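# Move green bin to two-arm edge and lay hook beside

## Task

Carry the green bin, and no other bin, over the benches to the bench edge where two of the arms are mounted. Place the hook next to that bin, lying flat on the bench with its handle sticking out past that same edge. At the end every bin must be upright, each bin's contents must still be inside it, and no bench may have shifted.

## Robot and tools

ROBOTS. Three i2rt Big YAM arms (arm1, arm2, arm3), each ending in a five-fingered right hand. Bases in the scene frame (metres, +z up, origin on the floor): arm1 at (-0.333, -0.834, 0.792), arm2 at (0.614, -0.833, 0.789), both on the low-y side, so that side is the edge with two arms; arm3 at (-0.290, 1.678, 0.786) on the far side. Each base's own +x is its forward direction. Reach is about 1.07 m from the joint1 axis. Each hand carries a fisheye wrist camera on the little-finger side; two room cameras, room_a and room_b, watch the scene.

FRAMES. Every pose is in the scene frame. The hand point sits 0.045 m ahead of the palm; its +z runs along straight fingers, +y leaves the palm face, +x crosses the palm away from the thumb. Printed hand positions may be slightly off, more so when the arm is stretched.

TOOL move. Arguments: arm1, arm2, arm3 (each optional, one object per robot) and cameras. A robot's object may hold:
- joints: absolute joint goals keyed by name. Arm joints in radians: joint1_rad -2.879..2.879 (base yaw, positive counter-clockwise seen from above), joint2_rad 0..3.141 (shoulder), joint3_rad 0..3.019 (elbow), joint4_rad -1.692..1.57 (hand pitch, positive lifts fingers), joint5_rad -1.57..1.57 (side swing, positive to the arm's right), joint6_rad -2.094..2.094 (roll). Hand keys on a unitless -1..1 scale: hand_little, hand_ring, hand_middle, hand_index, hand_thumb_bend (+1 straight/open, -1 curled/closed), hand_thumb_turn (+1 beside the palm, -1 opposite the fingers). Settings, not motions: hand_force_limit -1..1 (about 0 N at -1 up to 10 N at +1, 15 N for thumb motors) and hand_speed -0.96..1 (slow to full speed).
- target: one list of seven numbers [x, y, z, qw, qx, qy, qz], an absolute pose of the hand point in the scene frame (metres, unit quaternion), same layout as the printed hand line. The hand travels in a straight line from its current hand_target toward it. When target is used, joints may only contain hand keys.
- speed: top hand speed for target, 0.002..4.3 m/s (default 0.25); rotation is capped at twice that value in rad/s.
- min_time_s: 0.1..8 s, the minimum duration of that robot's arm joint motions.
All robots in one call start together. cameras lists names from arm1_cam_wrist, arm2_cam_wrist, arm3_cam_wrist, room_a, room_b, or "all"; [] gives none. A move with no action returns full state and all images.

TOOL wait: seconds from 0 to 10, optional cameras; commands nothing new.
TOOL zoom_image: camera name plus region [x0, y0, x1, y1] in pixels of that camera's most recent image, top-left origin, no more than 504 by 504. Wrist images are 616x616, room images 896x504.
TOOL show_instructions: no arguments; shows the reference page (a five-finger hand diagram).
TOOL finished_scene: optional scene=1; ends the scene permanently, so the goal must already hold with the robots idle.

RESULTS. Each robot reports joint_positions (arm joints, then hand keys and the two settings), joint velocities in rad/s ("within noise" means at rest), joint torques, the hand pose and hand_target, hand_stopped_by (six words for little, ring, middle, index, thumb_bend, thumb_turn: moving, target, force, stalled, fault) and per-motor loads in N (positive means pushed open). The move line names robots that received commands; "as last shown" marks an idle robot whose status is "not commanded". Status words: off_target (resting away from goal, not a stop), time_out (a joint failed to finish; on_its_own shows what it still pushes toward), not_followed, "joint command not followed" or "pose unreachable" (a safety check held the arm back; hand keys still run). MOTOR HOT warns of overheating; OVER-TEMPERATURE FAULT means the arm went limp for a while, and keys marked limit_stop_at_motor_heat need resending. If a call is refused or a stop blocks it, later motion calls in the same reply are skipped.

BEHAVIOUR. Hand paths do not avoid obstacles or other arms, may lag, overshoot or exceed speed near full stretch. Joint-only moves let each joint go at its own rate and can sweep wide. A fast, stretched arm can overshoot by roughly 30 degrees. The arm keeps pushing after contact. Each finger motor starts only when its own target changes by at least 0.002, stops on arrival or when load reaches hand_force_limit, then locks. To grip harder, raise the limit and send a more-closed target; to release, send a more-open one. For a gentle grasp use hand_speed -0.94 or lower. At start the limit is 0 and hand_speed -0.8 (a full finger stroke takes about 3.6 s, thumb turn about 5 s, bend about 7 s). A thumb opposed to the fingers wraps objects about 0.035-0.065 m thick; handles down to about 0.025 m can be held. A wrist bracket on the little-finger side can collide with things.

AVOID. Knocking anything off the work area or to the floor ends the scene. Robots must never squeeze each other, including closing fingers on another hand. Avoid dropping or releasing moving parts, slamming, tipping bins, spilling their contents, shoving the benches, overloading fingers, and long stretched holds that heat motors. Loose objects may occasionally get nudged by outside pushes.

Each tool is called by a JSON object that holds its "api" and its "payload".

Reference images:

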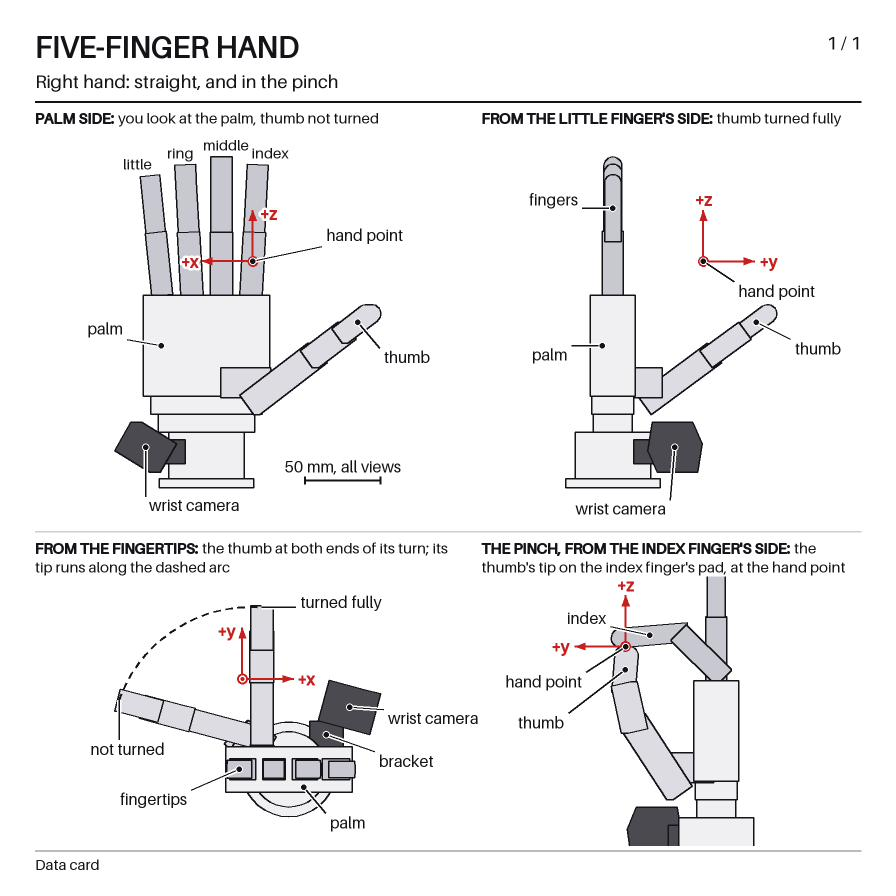

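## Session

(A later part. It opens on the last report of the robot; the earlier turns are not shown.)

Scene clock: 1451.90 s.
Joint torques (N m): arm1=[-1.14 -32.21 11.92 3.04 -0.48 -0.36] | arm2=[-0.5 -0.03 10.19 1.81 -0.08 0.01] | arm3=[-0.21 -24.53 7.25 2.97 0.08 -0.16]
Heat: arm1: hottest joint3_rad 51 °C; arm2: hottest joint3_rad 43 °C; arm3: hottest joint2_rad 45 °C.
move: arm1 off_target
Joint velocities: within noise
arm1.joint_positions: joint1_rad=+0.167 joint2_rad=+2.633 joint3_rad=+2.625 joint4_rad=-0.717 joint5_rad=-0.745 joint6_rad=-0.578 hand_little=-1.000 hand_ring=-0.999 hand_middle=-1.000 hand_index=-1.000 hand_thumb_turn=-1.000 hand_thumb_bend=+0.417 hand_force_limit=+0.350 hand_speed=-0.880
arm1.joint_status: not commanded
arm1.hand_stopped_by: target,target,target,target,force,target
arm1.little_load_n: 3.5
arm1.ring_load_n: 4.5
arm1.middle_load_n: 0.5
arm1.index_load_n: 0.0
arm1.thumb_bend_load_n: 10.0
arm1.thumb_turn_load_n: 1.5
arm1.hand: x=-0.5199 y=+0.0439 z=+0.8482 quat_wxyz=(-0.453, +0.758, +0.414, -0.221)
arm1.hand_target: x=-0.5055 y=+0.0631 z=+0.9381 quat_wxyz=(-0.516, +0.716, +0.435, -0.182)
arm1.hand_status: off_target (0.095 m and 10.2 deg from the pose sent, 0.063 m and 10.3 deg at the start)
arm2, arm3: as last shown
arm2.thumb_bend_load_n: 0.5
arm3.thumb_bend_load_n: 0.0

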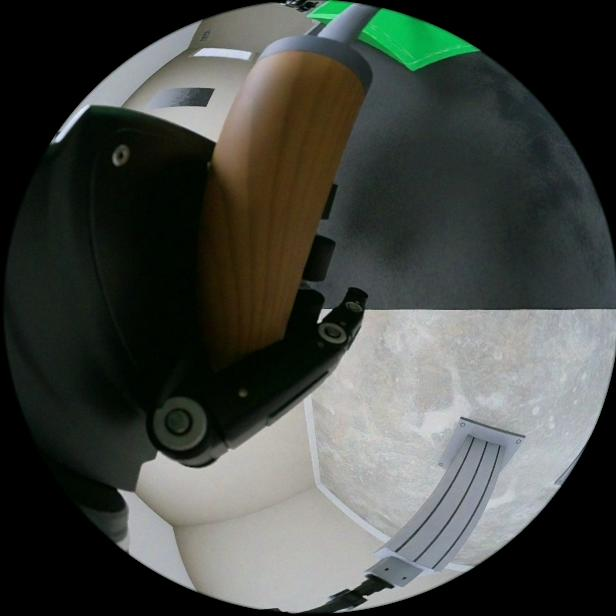

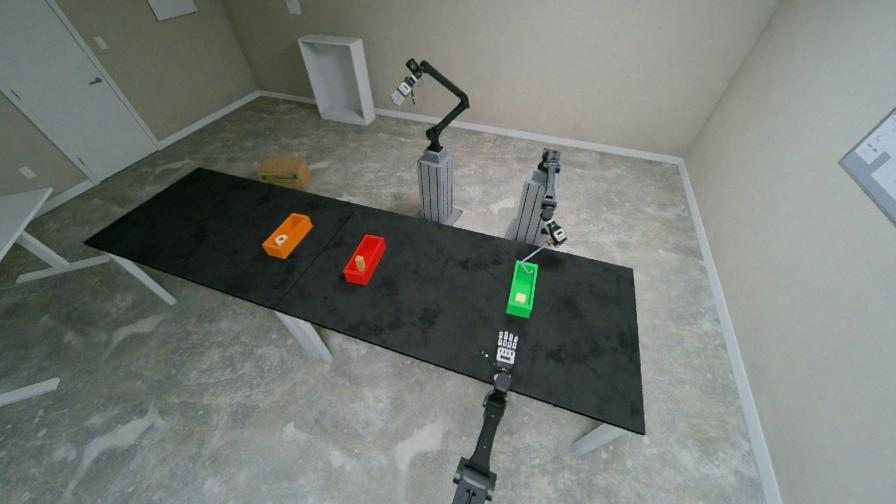

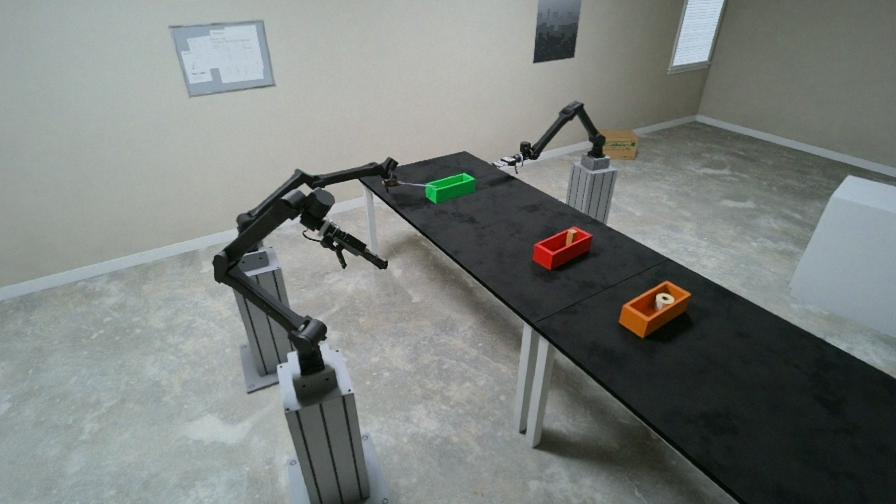

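{"api": "move", "payload": {"arm1": {"target": [-0.512, 0.025, 0.928, 0.5171, -0.7145, -0.4344, 0.1824], "speed": 0.06}, "cameras": ["arm1_cam_wrist", "room_a", "room_b"]}}

{"api": "zoom_image", "payload": {"camera": "room_a", "region": [490, 200, 570, 280]}}

{"api": "zoom_image", "payload": {"camera": "room_b", "region": [380, 150, 480, 225]}}

Scene clock: 1461.63 s.
Joint torques (N m): arm1=[-0.15 -29.27 11.56 3.04 -0.15 -0.29] | arm2=[-0.5 0.15 10.22 1.78 -0.09 0.02] | arm3=[-0.79 -24.41 7.32 2.86 0.1 -0.18]
Heat: arm1: hottest joint3_rad 49 °C; arm2: hottest joint3_rad 43 °C; arm3: hottest joint2_rad 45 °C.
move: arm1 off_target
Joint velocities: within noise
arm1.joint_positions: joint1_rad=+0.167 joint2_rad=+2.405 joint3_rad=+2.184 joint4_rad=-0.484 joint5_rad=-0.745 joint6_rad=-0.579 hand_little=-1.000 hand_ring=-0.999 hand_middle=-1.000 hand_index=-1.000 hand_thumb_turn=-1.000 hand_thumb_bend=+0.417 hand_force_limit=+0.350 hand_speed=-0.880
arm1.joint_status: not commanded
arm1.hand_stopped_by: target,target,target,target,force,target
arm1.little_load_n: 3.5
arm1.ring_load_n: 4.5
arm1.middle_load_n: 0.5
arm1.index_load_n: 0.0
arm1.thumb_bend_load_n: 10.0
arm1.thumb_turn_load_n: 1.5
arm1.hand: x=-0.5169 y=+0.0010 z=+0.8485 quat_wxyz=(-0.461, +0.753, +0.416, -0.217)
arm1.hand_target: x=-0.5116 y=+0.0200 z=+0.9282 quat_wxyz=(-0.516, +0.715, +0.434, -0.182)
arm1.hand_status: off_target (0.083 m and 9.1 deg from the pose sent, 0.082 m and 10.2 deg at the start)
arm2, arm3: as last shown
arm2.index_load_n: -0.5
arm2.thumb_bend_load_n: 0.0
arm3.middle_load_n: -0.5
arm3.thumb_bend_load_n: -0.5
arm3.thumb_turn_load_n: -0.5

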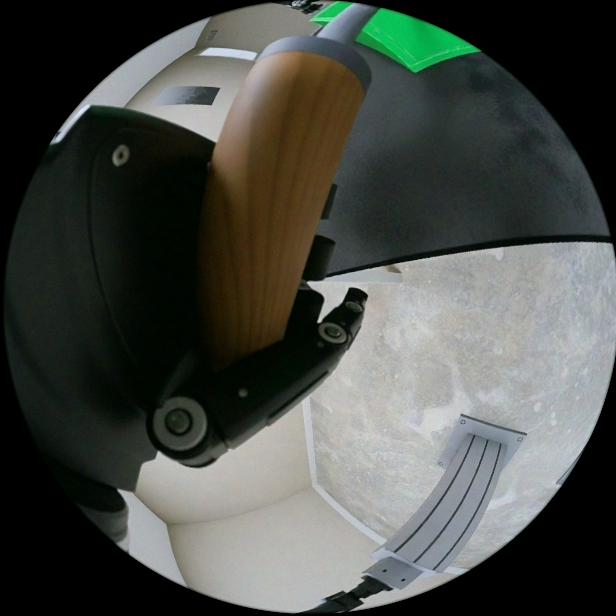

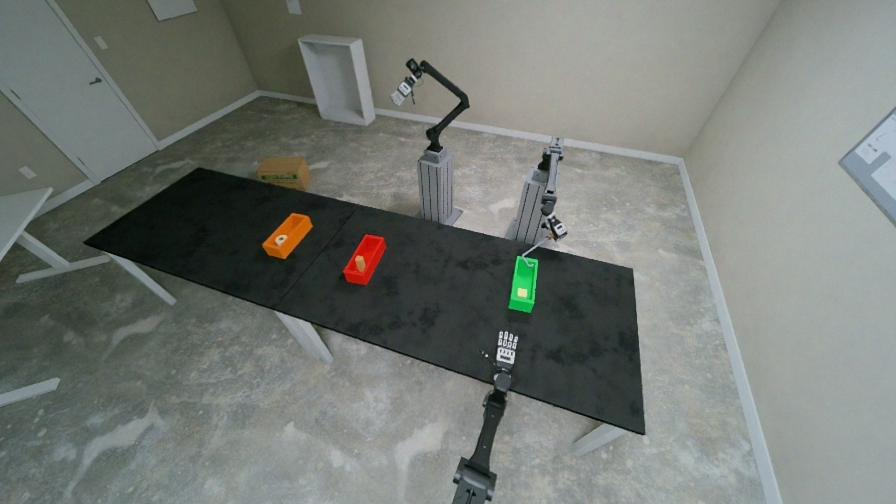

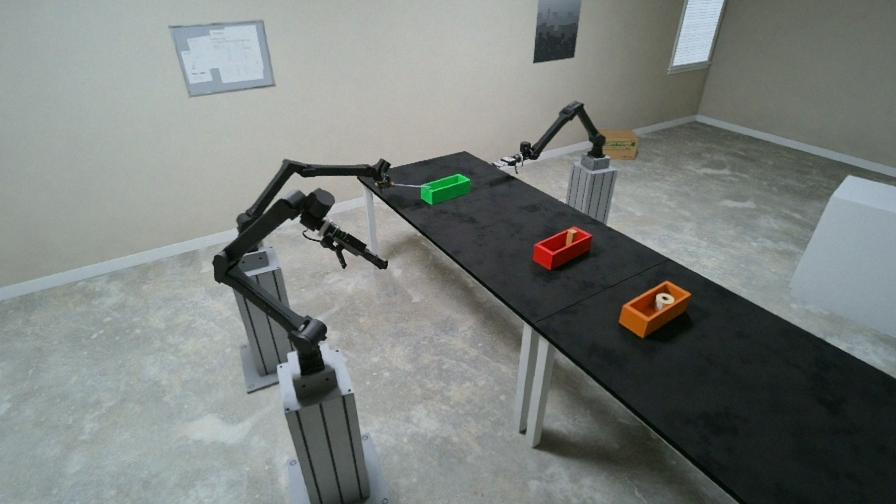

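Scaled by 6.300 from the camera's image (finer frame: 1280x720).

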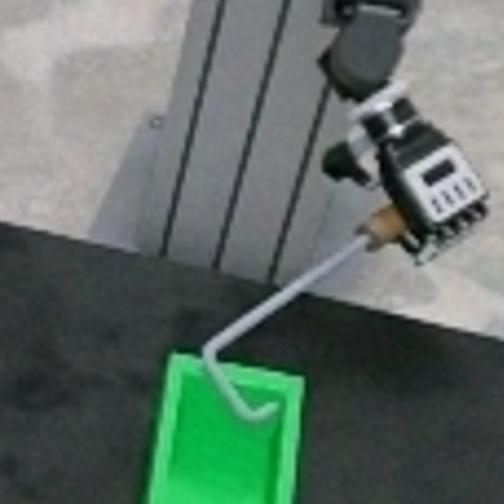

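Scaled by 5.040 from the camera's image (finer frame: 1280x720).

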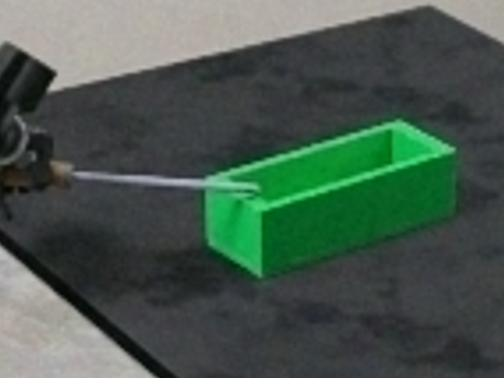

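{"api": "move", "payload": {"arm1": {"target": [-0.512, -0.035, 0.916, 0.5171, -0.7145, -0.4344, 0.1824], "speed": 0.06}, "cameras": ["arm1_cam_wrist", "room_a", "room_b"]}}

{"api": "zoom_image", "payload": {"camera": "room_a", "region": [490, 190, 570, 270]}}

{"api": "zoom_image", "payload": {"camera": "room_b", "region": [380, 150, 480, 225]}}

Scene clock: 1466.57 s.
Joint torques (N m): arm1=[0.44 -26.52 10.96 3.02 -0.19 -0.33] | arm2=[-0.38 0.26 10.17 1.85 -0.09 0.01] | arm3=[-0.38 -24.88 7.12 2.99 0.07 -0.17]
Heat: arm1: hottest joint2_rad 49 °C; arm2: hottest joint3_rad 43 °C; arm3: hottest joint2_rad 45 °C.
move: arm1 off_target
Joint velocities: within noise
arm1.joint_positions: joint1_rad=+0.167 joint2_rad=+2.220 joint3_rad=+1.835 joint4_rad=-0.310 joint5_rad=-0.741 joint6_rad=-0.574 hand_little=-1.000 hand_ring=-0.999 hand_middle=-1.000 hand_index=-1.000 hand_thumb_turn=-1.000 hand_thumb_bend=+0.417 hand_force_limit=+0.350 hand_speed=-0.880
arm1.joint_status: not commanded
arm1.hand_stopped_by: target,target,target,target,force,target
arm1.little_load_n: 3.0
arm1.ring_load_n: 4.0
arm1.middle_load_n: 0.5
arm1.index_load_n: 0.0
arm1.thumb_bend_load_n: 10.5
arm1.thumb_turn_load_n: 1.5
arm1.hand: x=-0.5124 y=-0.0584 z=+0.8463 quat_wxyz=(-0.464, +0.753, +0.414, -0.215)
arm1.hand_target: x=-0.5118 y=-0.0389 z=+0.9164 quat_wxyz=(-0.517, +0.715, +0.434, -0.182)
arm1.hand_status: off_target (0.073 m and 8.7 deg from the pose sent, 0.077 m and 9.1 deg at the start)
arm2, arm3: as last shown
arm2.index_load_n: 0.0
arm3.ring_load_n: -0.5
arm3.middle_load_n: 0.0
arm3.thumb_bend_load_n: 0.0

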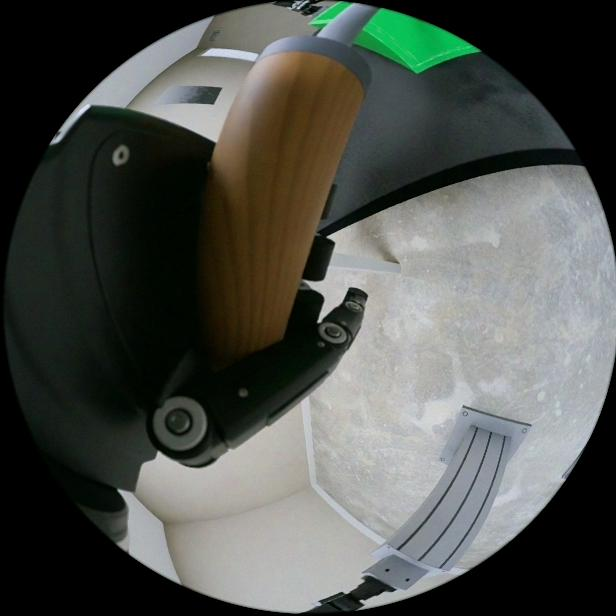

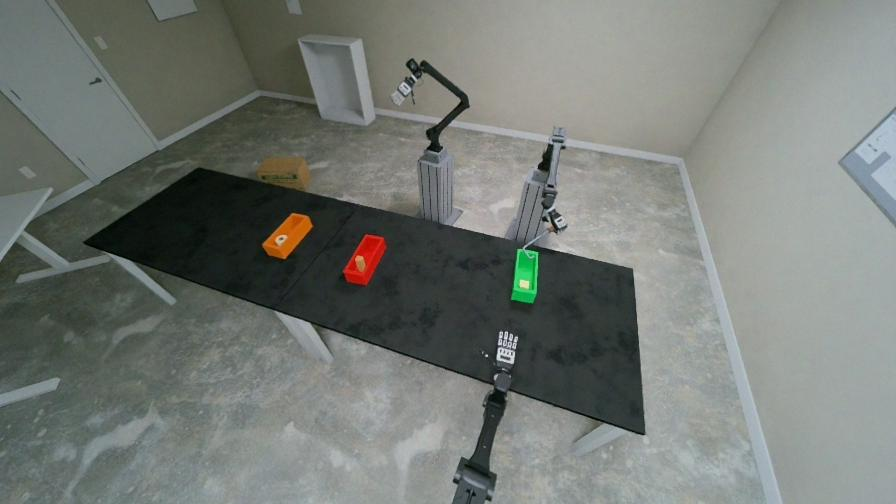

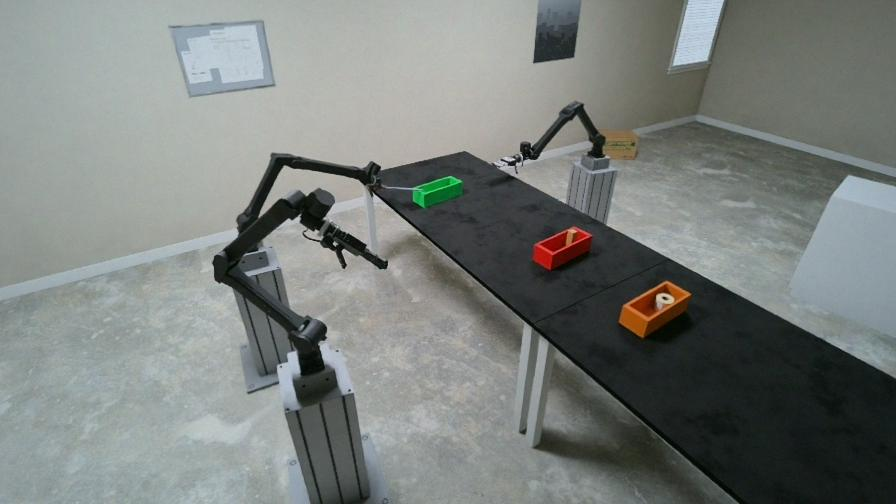

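Scaled by 6.300 from the camera's image (finer frame: 1280x720).

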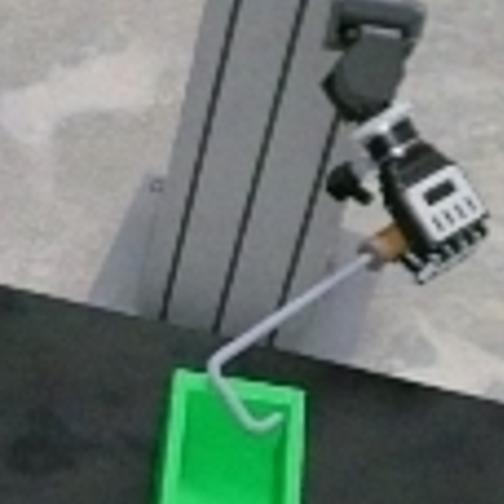

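Scaled by 5.040 from the camera's image (finer frame: 1280x720).

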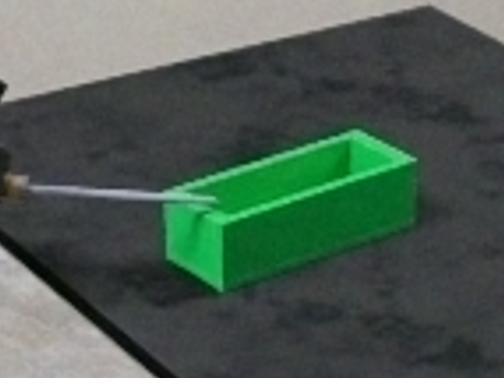

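{"api": "move", "payload": {"arm1": {"target": [-0.511, -0.095, 0.904, 0.5171, -0.7145, -0.4344, 0.1824], "speed": 0.06}, "cameras": ["arm1_cam_wrist", "room_a", "room_b"]}}

{"api": "zoom_image", "payload": {"camera": "room_a", "region": [490, 190, 570, 270]}}

{"api": "zoom_image", "payload": {"camera": "room_b", "region": [370, 150, 470, 225]}}

Scene clock: 1474.27 s.
Joint torques (N m): arm1=[0.73 -23.53 10.47 3 -0.2 -0.32] | arm2=[-0.67 -0.09 10.19 1.77 -0.09 0.02] | arm3=[-0.91 -24.82 7.2 2.82 0.11 -0.15]
Heat: arm1: hottest joint3_rad 49 °C; arm2: hottest joint3_rad 43 °C; arm3: hottest joint2_rad 45 °C.
move: arm1 off_target
Joint velocities: within noise
arm1.joint_positions: joint1_rad=+0.167 joint2_rad=+2.073 joint3_rad=+1.565 joint4_rad=-0.177 joint5_rad=-0.737 joint6_rad=-0.570 hand_little=-1.000 hand_ring=-0.999 hand_middle=-1.000 hand_index=-1.000 hand_thumb_turn=-1.000 hand_thumb_bend=+0.417 hand_force_limit=+0.350 hand_speed=-0.880
arm1.joint_status: not commanded
arm1.hand_stopped_by: target,target,target,target,force,target
arm1.little_load_n: 3.5
arm1.ring_load_n: 4.0
arm1.middle_load_n: 0.5
arm1.index_load_n: 0.0
arm1.thumb_bend_load_n: 10.0
arm1.thumb_turn_load_n: 1.5
arm1.hand: x=-0.5079 y=-0.1175 z=+0.8436 quat_wxyz=(-0.467, +0.752, +0.414, -0.212)
arm1.hand_target: x=-0.5108 y=-0.0980 z=+0.9044 quat_wxyz=(-0.517, +0.715, +0.434, -0.182)
arm1.hand_status: off_target (0.065 m and 8.3 deg from the pose sent, 0.068 m and 8.7 deg at the start)
arm2, arm3: as last shown
arm3.ring_load_n: 0.0

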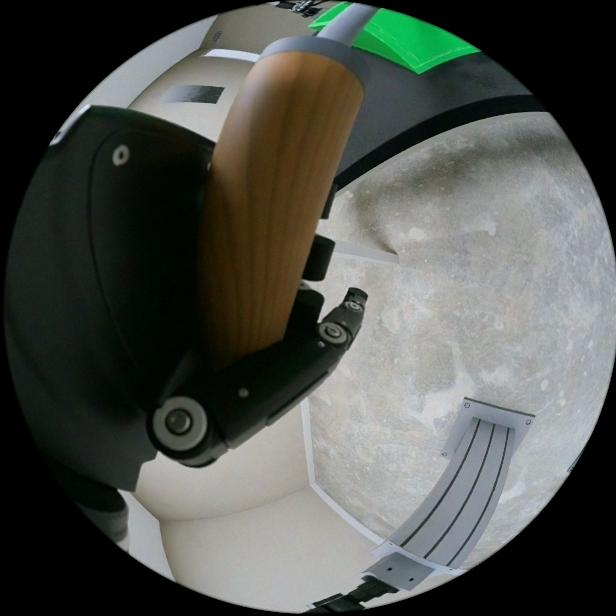

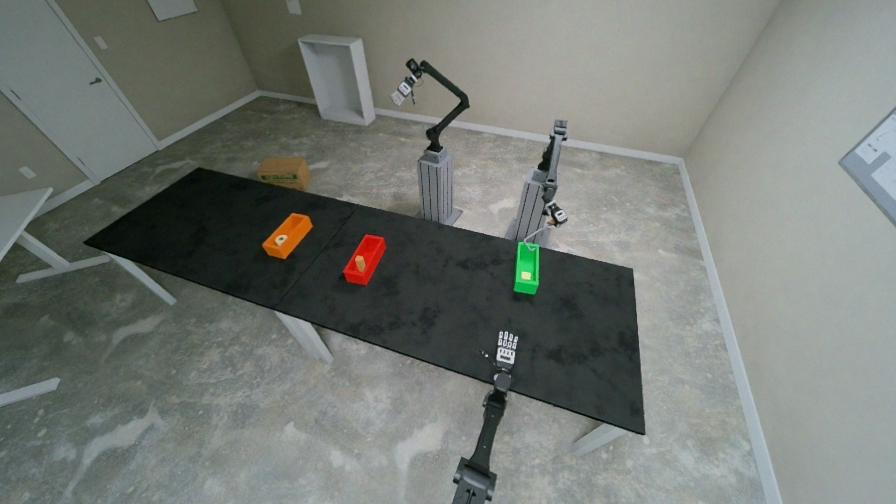

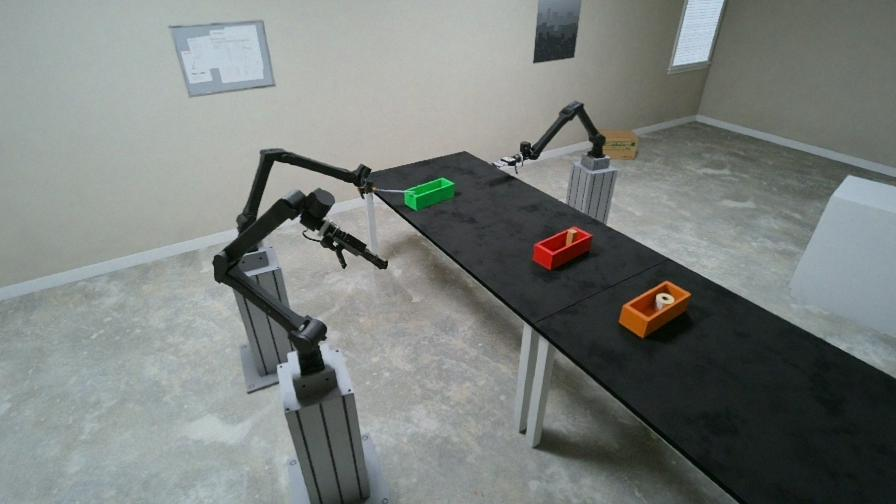

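Scaled by 6.300 from the camera's image (finer frame: 1280x720).

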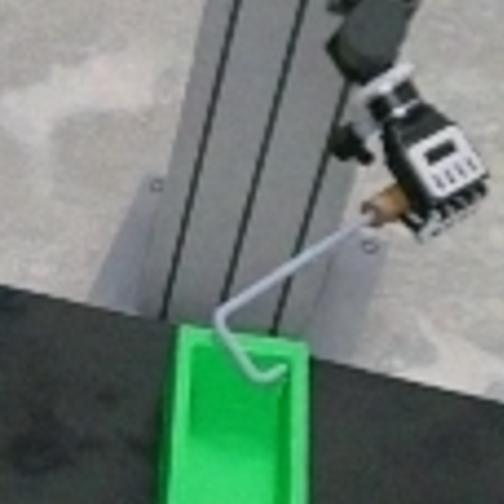

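Scaled by 5.040 from the camera's image (finer frame: 1280x720).

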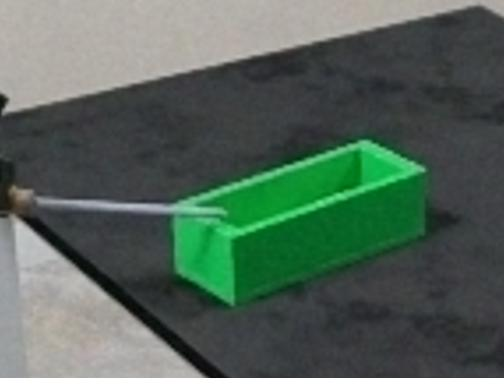

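{"api": "move", "payload": {"arm1": {"target": [-0.51, -0.155, 0.896, 0.515, -0.717, -0.433, 0.184], "speed": 0.06}, "cameras": ["arm1_cam_wrist", "room_a", "room_b"]}}

{"api": "zoom_image", "payload": {"camera": "room_a", "region": [490, 190, 570, 270]}}

{"api": "zoom_image", "payload": {"camera": "room_b", "region": [350, 150, 450, 225]}}

Scene clock: 1480.50 s.
Joint torques (N m): arm1=[0.15 -21.48 9.96 3.06 -0.18 -0.28] | arm2=[-0.56 -0.21 10.25 1.78 -0.1 0.01] | arm3=[-0.73 -24.18 7.34 2.95 0.12 -0.15]
Heat: arm1: hottest joint2_rad 48 °C; arm2: hottest joint3_rad 43 °C; arm3: hottest joint2_rad 45 °C.
move: arm1 off_target
Joint velocities: within noise
arm1.joint_positions: joint1_rad=+0.167 joint2_rad=+1.941 joint3_rad=+1.342 joint4_rad=-0.083 joint5_rad=-0.732 joint6_rad=-0.563 hand_little=-1.000 hand_ring=-0.999 hand_middle=-1.000 hand_index=-1.000 hand_thumb_turn=-1.000 hand_thumb_bend=+0.417 hand_force_limit=+0.350 hand_speed=-0.880
arm1.joint_status: not commanded
arm1.hand_stopped_by: target,target,target,target,force,target
arm1.little_load_n: 3.5
arm1.ring_load_n: 4.5
arm1.middle_load_n: 0.5
arm1.index_load_n: 0.0
arm1.thumb_bend_load_n: 10.0
arm1.thumb_turn_load_n: 1.5
arm1.hand: x=-0.5036 y=-0.1765 z=+0.8436 quat_wxyz=(-0.468, +0.754, +0.410, -0.211)
arm1.hand_target: x=-0.5099 y=-0.1576 z=+0.8964 quat_wxyz=(-0.515, +0.717, +0.433, -0.184)
arm1.hand_status: off_target (0.057 m and 8.0 deg from the pose sent, 0.064 m and 7.8 deg at the start)
arm2: as last shown
arm3.joint_positions: joint1_rad=+0.115 joint2_rad=+2.288 joint3_rad=+1.576 joint4_rad=+0.732 joint5_rad=-0.088 joint6_rad=+0.013 hand_little=+1.000 hand_ring=+1.000 hand_middle=+1.000 hand_index=+1.000 hand_thumb_turn=+1.000 hand_thumb_bend=+1.000 hand_force_limit=+0.000 hand_speed=-0.400
arm3.joint_status: not commanded
arm3.hand_stopped_by: target,target,target,target,target,target
arm3.little_load_n: 0.0
arm3.ring_load_n: 0.0
arm3.middle_load_n: 0.0
arm3.index_load_n: 0.0
arm3.thumb_bend_load_n: 0.0
arm3.thumb_turn_load_n: 0.0
arm3.hand: x=-0.3107 y=+0.7998 z=+0.8562 quat_wxyz=(-0.007, +0.000, -0.699, +0.715)
arm3.hand_target: x=-0.3179 y=+0.8001 z=+0.8598 quat_wxyz=(+0.000, +0.000, -0.693, +0.721)
arm3.hand_status: not commanded

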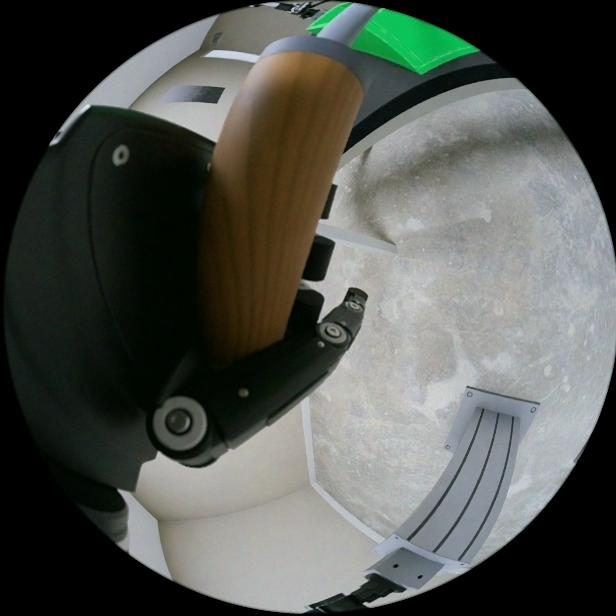

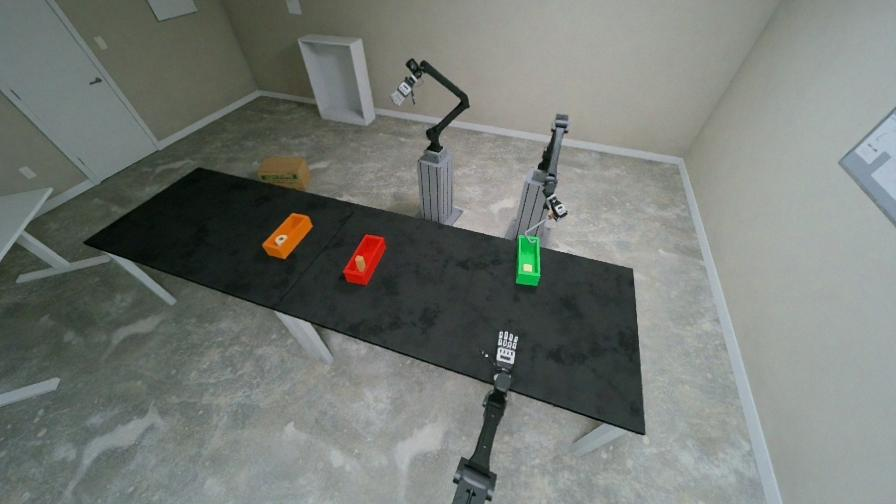

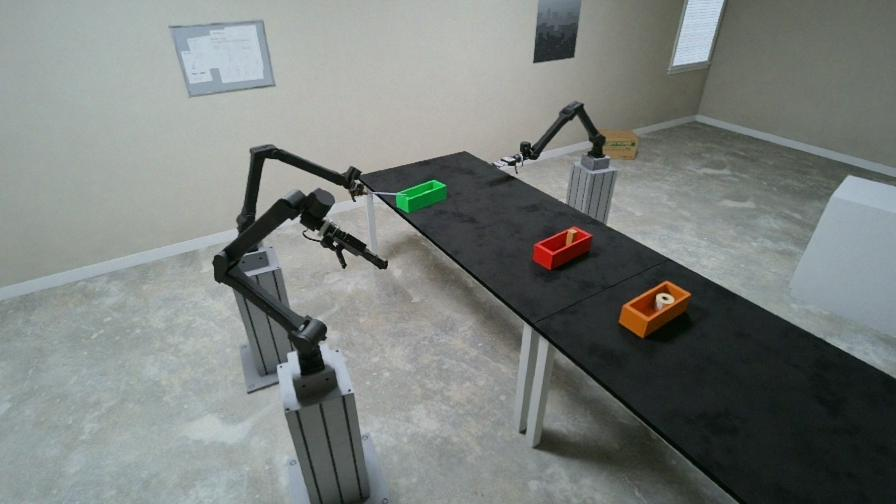

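Scaled by 6.300 from the camera's image (finer frame: 1280x720).

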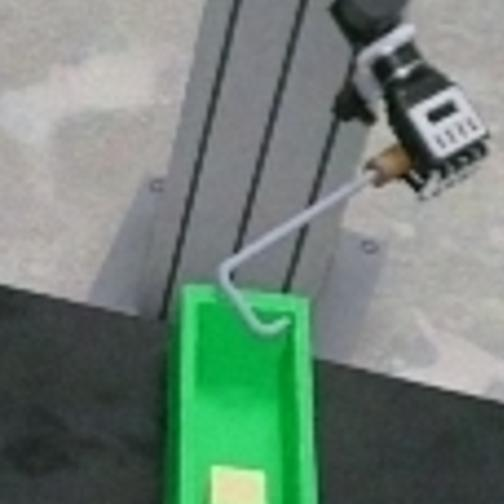

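Scaled by 5.040 from the camera's image (finer frame: 1280x720).

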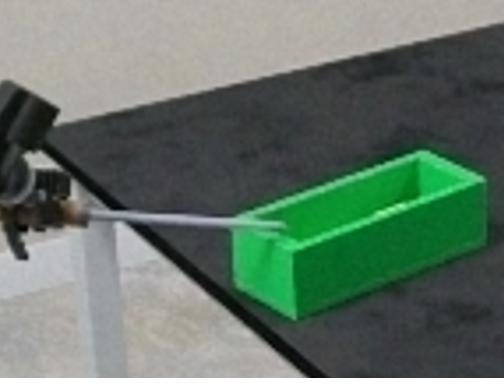

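{"api": "move", "payload": {"arm1": {"target": [-0.508, -0.138, 0.9, 0.515, -0.717, -0.433, 0.184], "speed": 0.06}}}

{"api": "move", "payload": {"arm1": {"target": [-0.508, -0.138, 1.0, 0.515, -0.717, -0.433, 0.184], "speed": 0.1}, "cameras": ["arm1_cam_wrist", "room_a", "room_b"]}}

{"api": "zoom_image", "payload": {"camera": "room_a", "region": [480, 180, 580, 280]}}

{"api": "zoom_image", "payload": {"camera": "room_b", "region": [350, 140, 470, 230]}}

Scene clock: 1508.23 s.
Joint torques (N m): arm1=[0.44 -18.43 14.16 1.95 -0.28 -0.36] | arm2=[-0.44 0.15 10.18 1.84 -0.08 0.01] | arm3=[-0.56 -24.76 7.35 2.74 0.07 -0.19]
Heat: arm1: hottest joint3_rad 46 °C; arm2: hottest joint3_rad 43 °C; arm3: hottest joint2_rad 45 °C.
move: arm1 off_target
Joint velocities: within noise
arm1.joint_positions: joint1_rad=+0.167 joint2_rad=+1.940 joint3_rad=+1.350 joint4_rad=-0.089 joint5_rad=-0.732 joint6_rad=-0.558 hand_little=-1.000 hand_ring=-0.999 hand_middle=-1.000 hand_index=-1.000 hand_thumb_turn=-1.000 hand_thumb_bend=+0.417 hand_force_limit=+0.350 hand_speed=-0.880
arm1.joint_status: not commanded
arm1.hand_stopped_by: target,target,target,target,force,target
arm1.little_load_n: 3.5
arm1.ring_load_n: 4.5
arm1.middle_load_n: 1.0
arm1.index_load_n: 0.0
arm1.thumb_bend_load_n: 10.5
arm1.thumb_turn_load_n: 1.5
arm1.hand: x=-0.5039 y=-0.1745 z=+0.8470 quat_wxyz=(-0.468, +0.754, +0.409, -0.212)
arm1.hand_target: x=-0.5074 y=-0.1428 z=+0.9017 quat_wxyz=(-0.515, +0.717, +0.432, -0.183)
arm1.hand_status: off_target (0.065 m and 8.0 deg from the pose sent, 0.068 m and 8.0 deg at the start)
arm2, arm3: as last shown
pictures: none

Scene clock: 1509.97 s.
Joint torques (N m): arm1=[0.67 -20.25 15.19 1.98 -0.37 -0.41] | arm2=[-0.44 0.03 10.21 1.85 -0.09 0.01] | arm3=[-0.56 -25.17 7.36 2.78 0.07 -0.21]
Heat: arm1: hottest joint3_rad 47 °C; arm2: hottest joint3_rad 43 °C; arm3: hottest joint2_rad 45 °C.
move: arm1 off_target
Joint velocities: within noise
arm1.joint_positions: joint1_rad=+0.167 joint2_rad=+1.863 joint3_rad=+1.482 joint4_rad=-0.322 joint5_rad=-0.732 joint6_rad=-0.557 hand_little=-1.000 hand_ring=-0.999 hand_middle=-1.000 hand_index=-1.000 hand_thumb_turn=-1.000 hand_thumb_bend=+0.417 hand_force_limit=+0.350 hand_speed=-0.880
arm1.joint_status: not commanded
arm1.hand_stopped_by: target,target,target,target,force,target
arm1.little_load_n: 3.5
arm1.ring_load_n: 4.0
arm1.middle_load_n: 0.5
arm1.index_load_n: 0.0
arm1.thumb_bend_load_n: 10.0
arm1.thumb_turn_load_n: 1.5
arm1.hand: x=-0.5052 y=-0.1678 z=+0.9290 quat_wxyz=(-0.459, +0.760, +0.406, -0.216)
arm1.hand_target: x=-0.5073 y=-0.1441 z=+1.0010 quat_wxyz=(-0.515, +0.717, +0.432, -0.183)
arm1.hand_status: off_target (0.077 m and 9.4 deg from the pose sent, 0.157 m and 8.0 deg at the start)
arm2, arm3: as last shown

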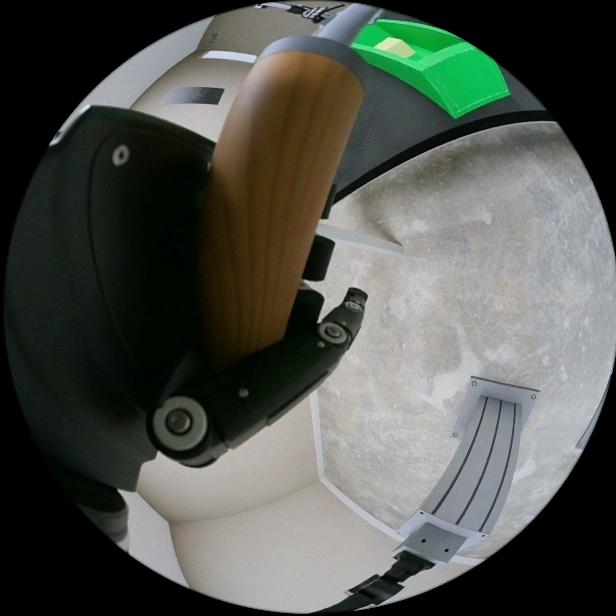

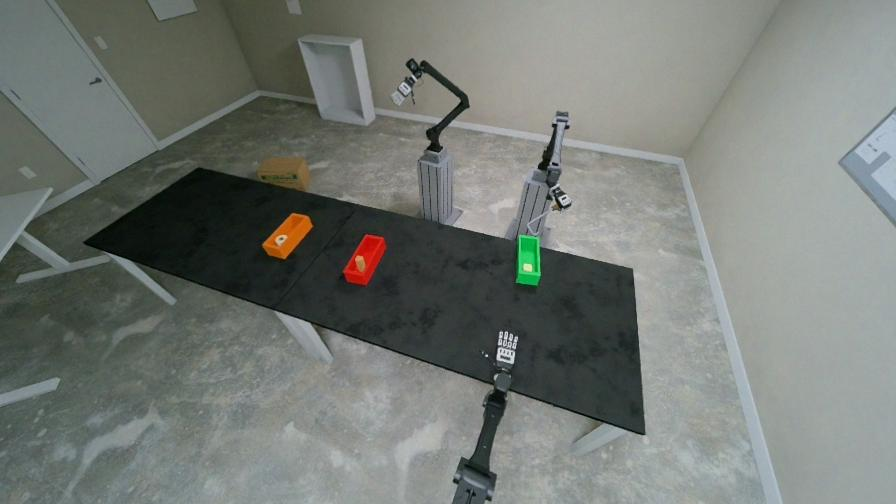

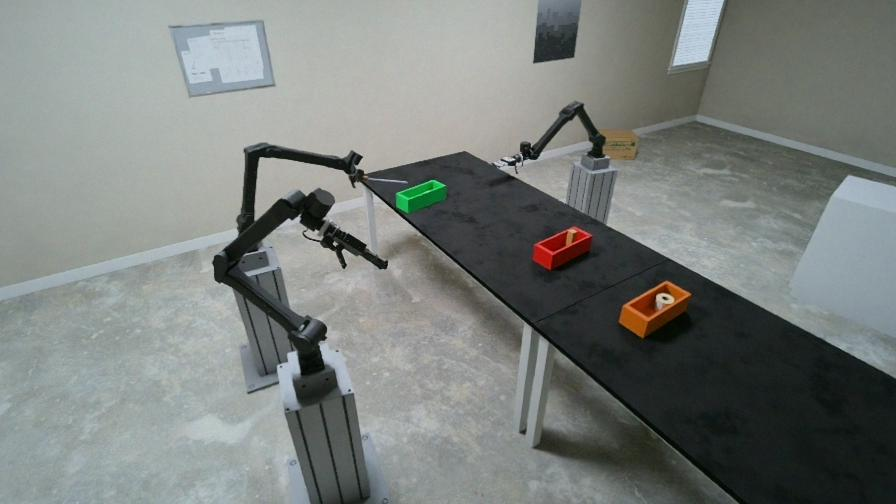

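Scaled by 5.040 from the camera's image (finer frame: 1280x720).

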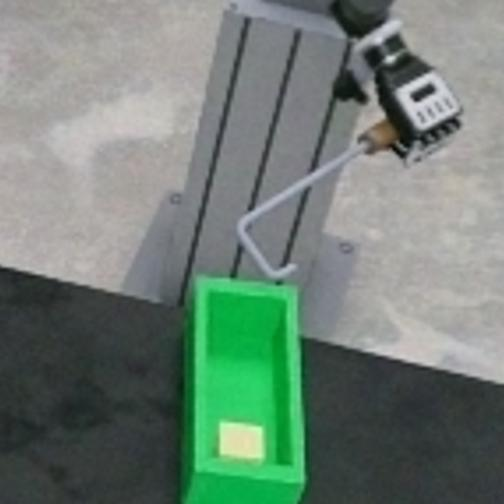

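Scaled by 4.200 from the camera's image (finer frame: 1280x720).

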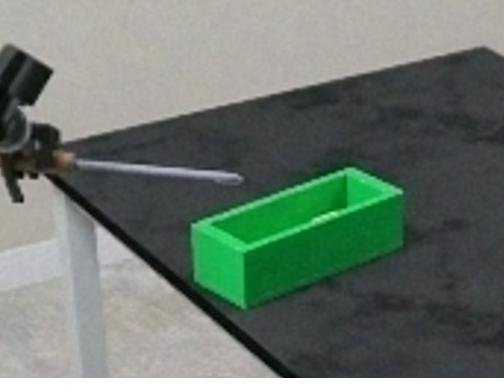

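{"api": "move", "payload": {"arm1": {"target": [-0.545, -0.1, 1.01, 0.5765, -0.5045, -0.4819, 0.4252], "speed": 0.15}, "cameras": ["arm1_cam_wrist", "room_a", "room_b"]}}

{"api": "zoom_image", "payload": {"camera": "room_a", "region": [500, 180, 600, 280]}}

{"api": "zoom_image", "payload": {"camera": "room_b", "region": [350, 140, 470, 230]}}

Scene clock: 1519.80 s.
Joint torques (N m): arm1=[-1.79 -22.18 14.35 2.86 0 -0.38] | arm2=[-0.5 0.15 10.17 1.78 -0.09 0.01] | arm3=[-0.32 -24.35 7.24 2.97 0.09 -0.19]
Heat: arm1: hottest joint3_rad 48 °C; arm2: hottest joint3_rad 43 °C; arm3: hottest joint2_rad 45 °C.
move: arm1 off_target
Joint velocities: within noise
arm1.joint_positions: joint1_rad=+0.135 joint2_rad=+2.198 joint3_rad=+1.719 joint4_rad=+0.506 joint5_rad=-1.376 joint6_rad=+0.077 hand_little=-1.000 hand_ring=-0.999 hand_middle=-1.000 hand_index=-1.000 hand_thumb_turn=-1.000 hand_thumb_bend=+0.417 hand_force_limit=+0.350 hand_speed=-0.880
arm1.joint_status: not commanded
arm1.hand_stopped_by: target,target,target,target,force,target
arm1.little_load_n: 1.5
arm1.ring_load_n: 3.5
arm1.middle_load_n: 1.0
arm1.index_load_n: 0.0
arm1.thumb_bend_load_n: 10.5
arm1.thumb_turn_load_n: 2.0
arm1.hand: x=-0.5567 y=-0.1255 z=+0.9577 quat_wxyz=(-0.527, +0.549, +0.447, -0.470)
arm1.hand_target: x=-0.5444 y=-0.1049 z=+1.0106 quat_wxyz=(-0.576, +0.506, +0.482, -0.424)
arm1.hand_status: off_target (0.059 m and 10.1 deg from the pose sent, 0.113 m and 41.3 deg at the start)
arm2.joint_positions: joint1_rad=-0.703 joint2_rad=+0.620 joint3_rad=+1.332 joint4_rad=-1.334 joint5_rad=-0.165 joint6_rad=-0.984 hand_little=+1.000 hand_ring=+1.000 hand_middle=+1.000 hand_index=+1.000 hand_thumb_turn=+1.000 hand_thumb_bend=+1.000 hand_force_limit=+0.000 hand_speed=-0.800
arm2.joint_status: not commanded
arm2.hand_stopped_by: target,target,target,target,target,target
arm2.little_load_n: 0.0
arm2.ring_load_n: 0.0
arm2.middle_load_n: 0.0
arm2.index_load_n: 0.0
arm2.thumb_bend_load_n: 0.0
arm2.thumb_turn_load_n: 0.0
arm2.hand: x=+0.7903 y=-0.6836 z=+1.2366 quat_wxyz=(-0.328, +0.885, +0.088, +0.319)
arm2.hand_target: x=+0.7900 y=-0.6839 z=+1.2437 quat_wxyz=(-0.332, +0.881, +0.089, +0.325)
arm2.hand_status: not commanded
arm3: as last shown
arm3.thumb_turn_load_n: -0.5

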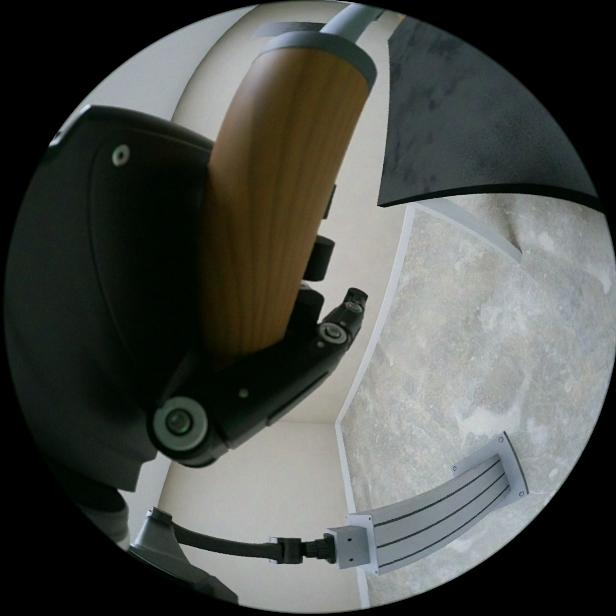

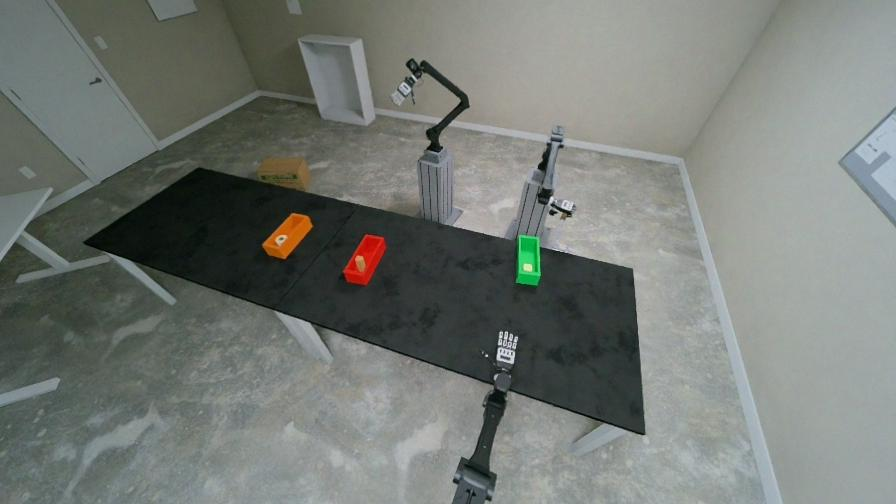

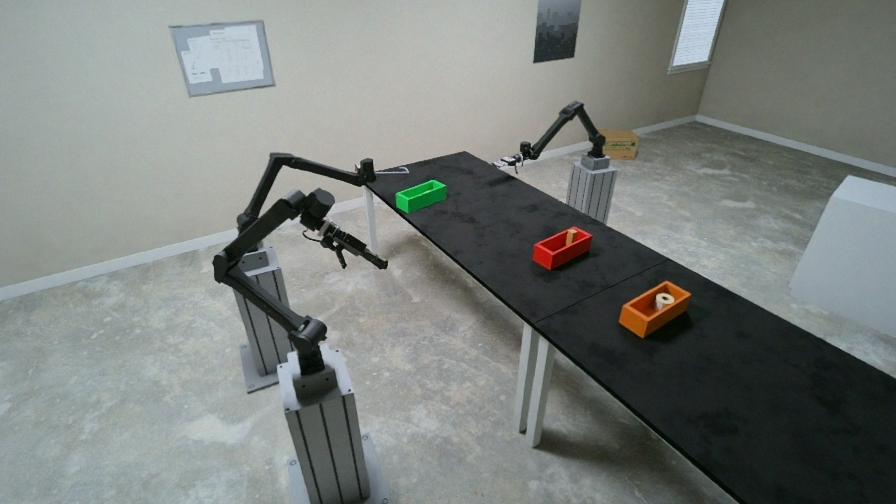

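Scaled by 5.040 from the camera's image (finer frame: 1280x720).

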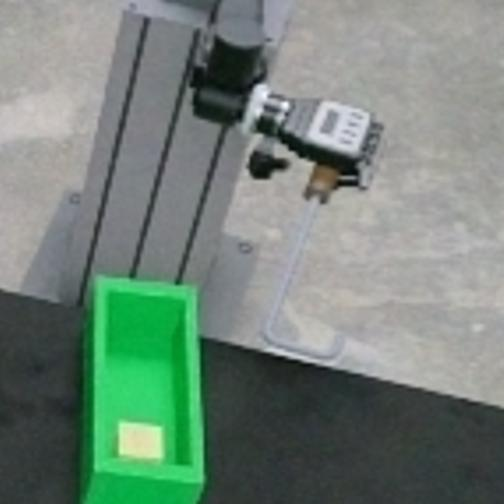

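Scaled by 4.200 from the camera's image (finer frame: 1280x720).

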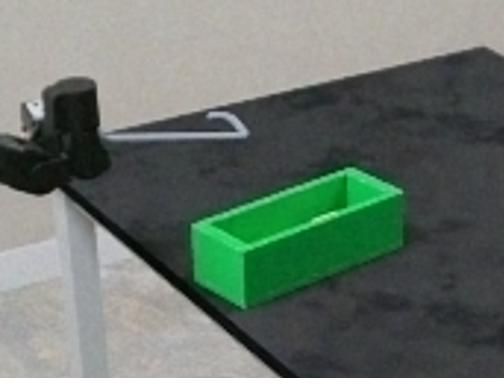

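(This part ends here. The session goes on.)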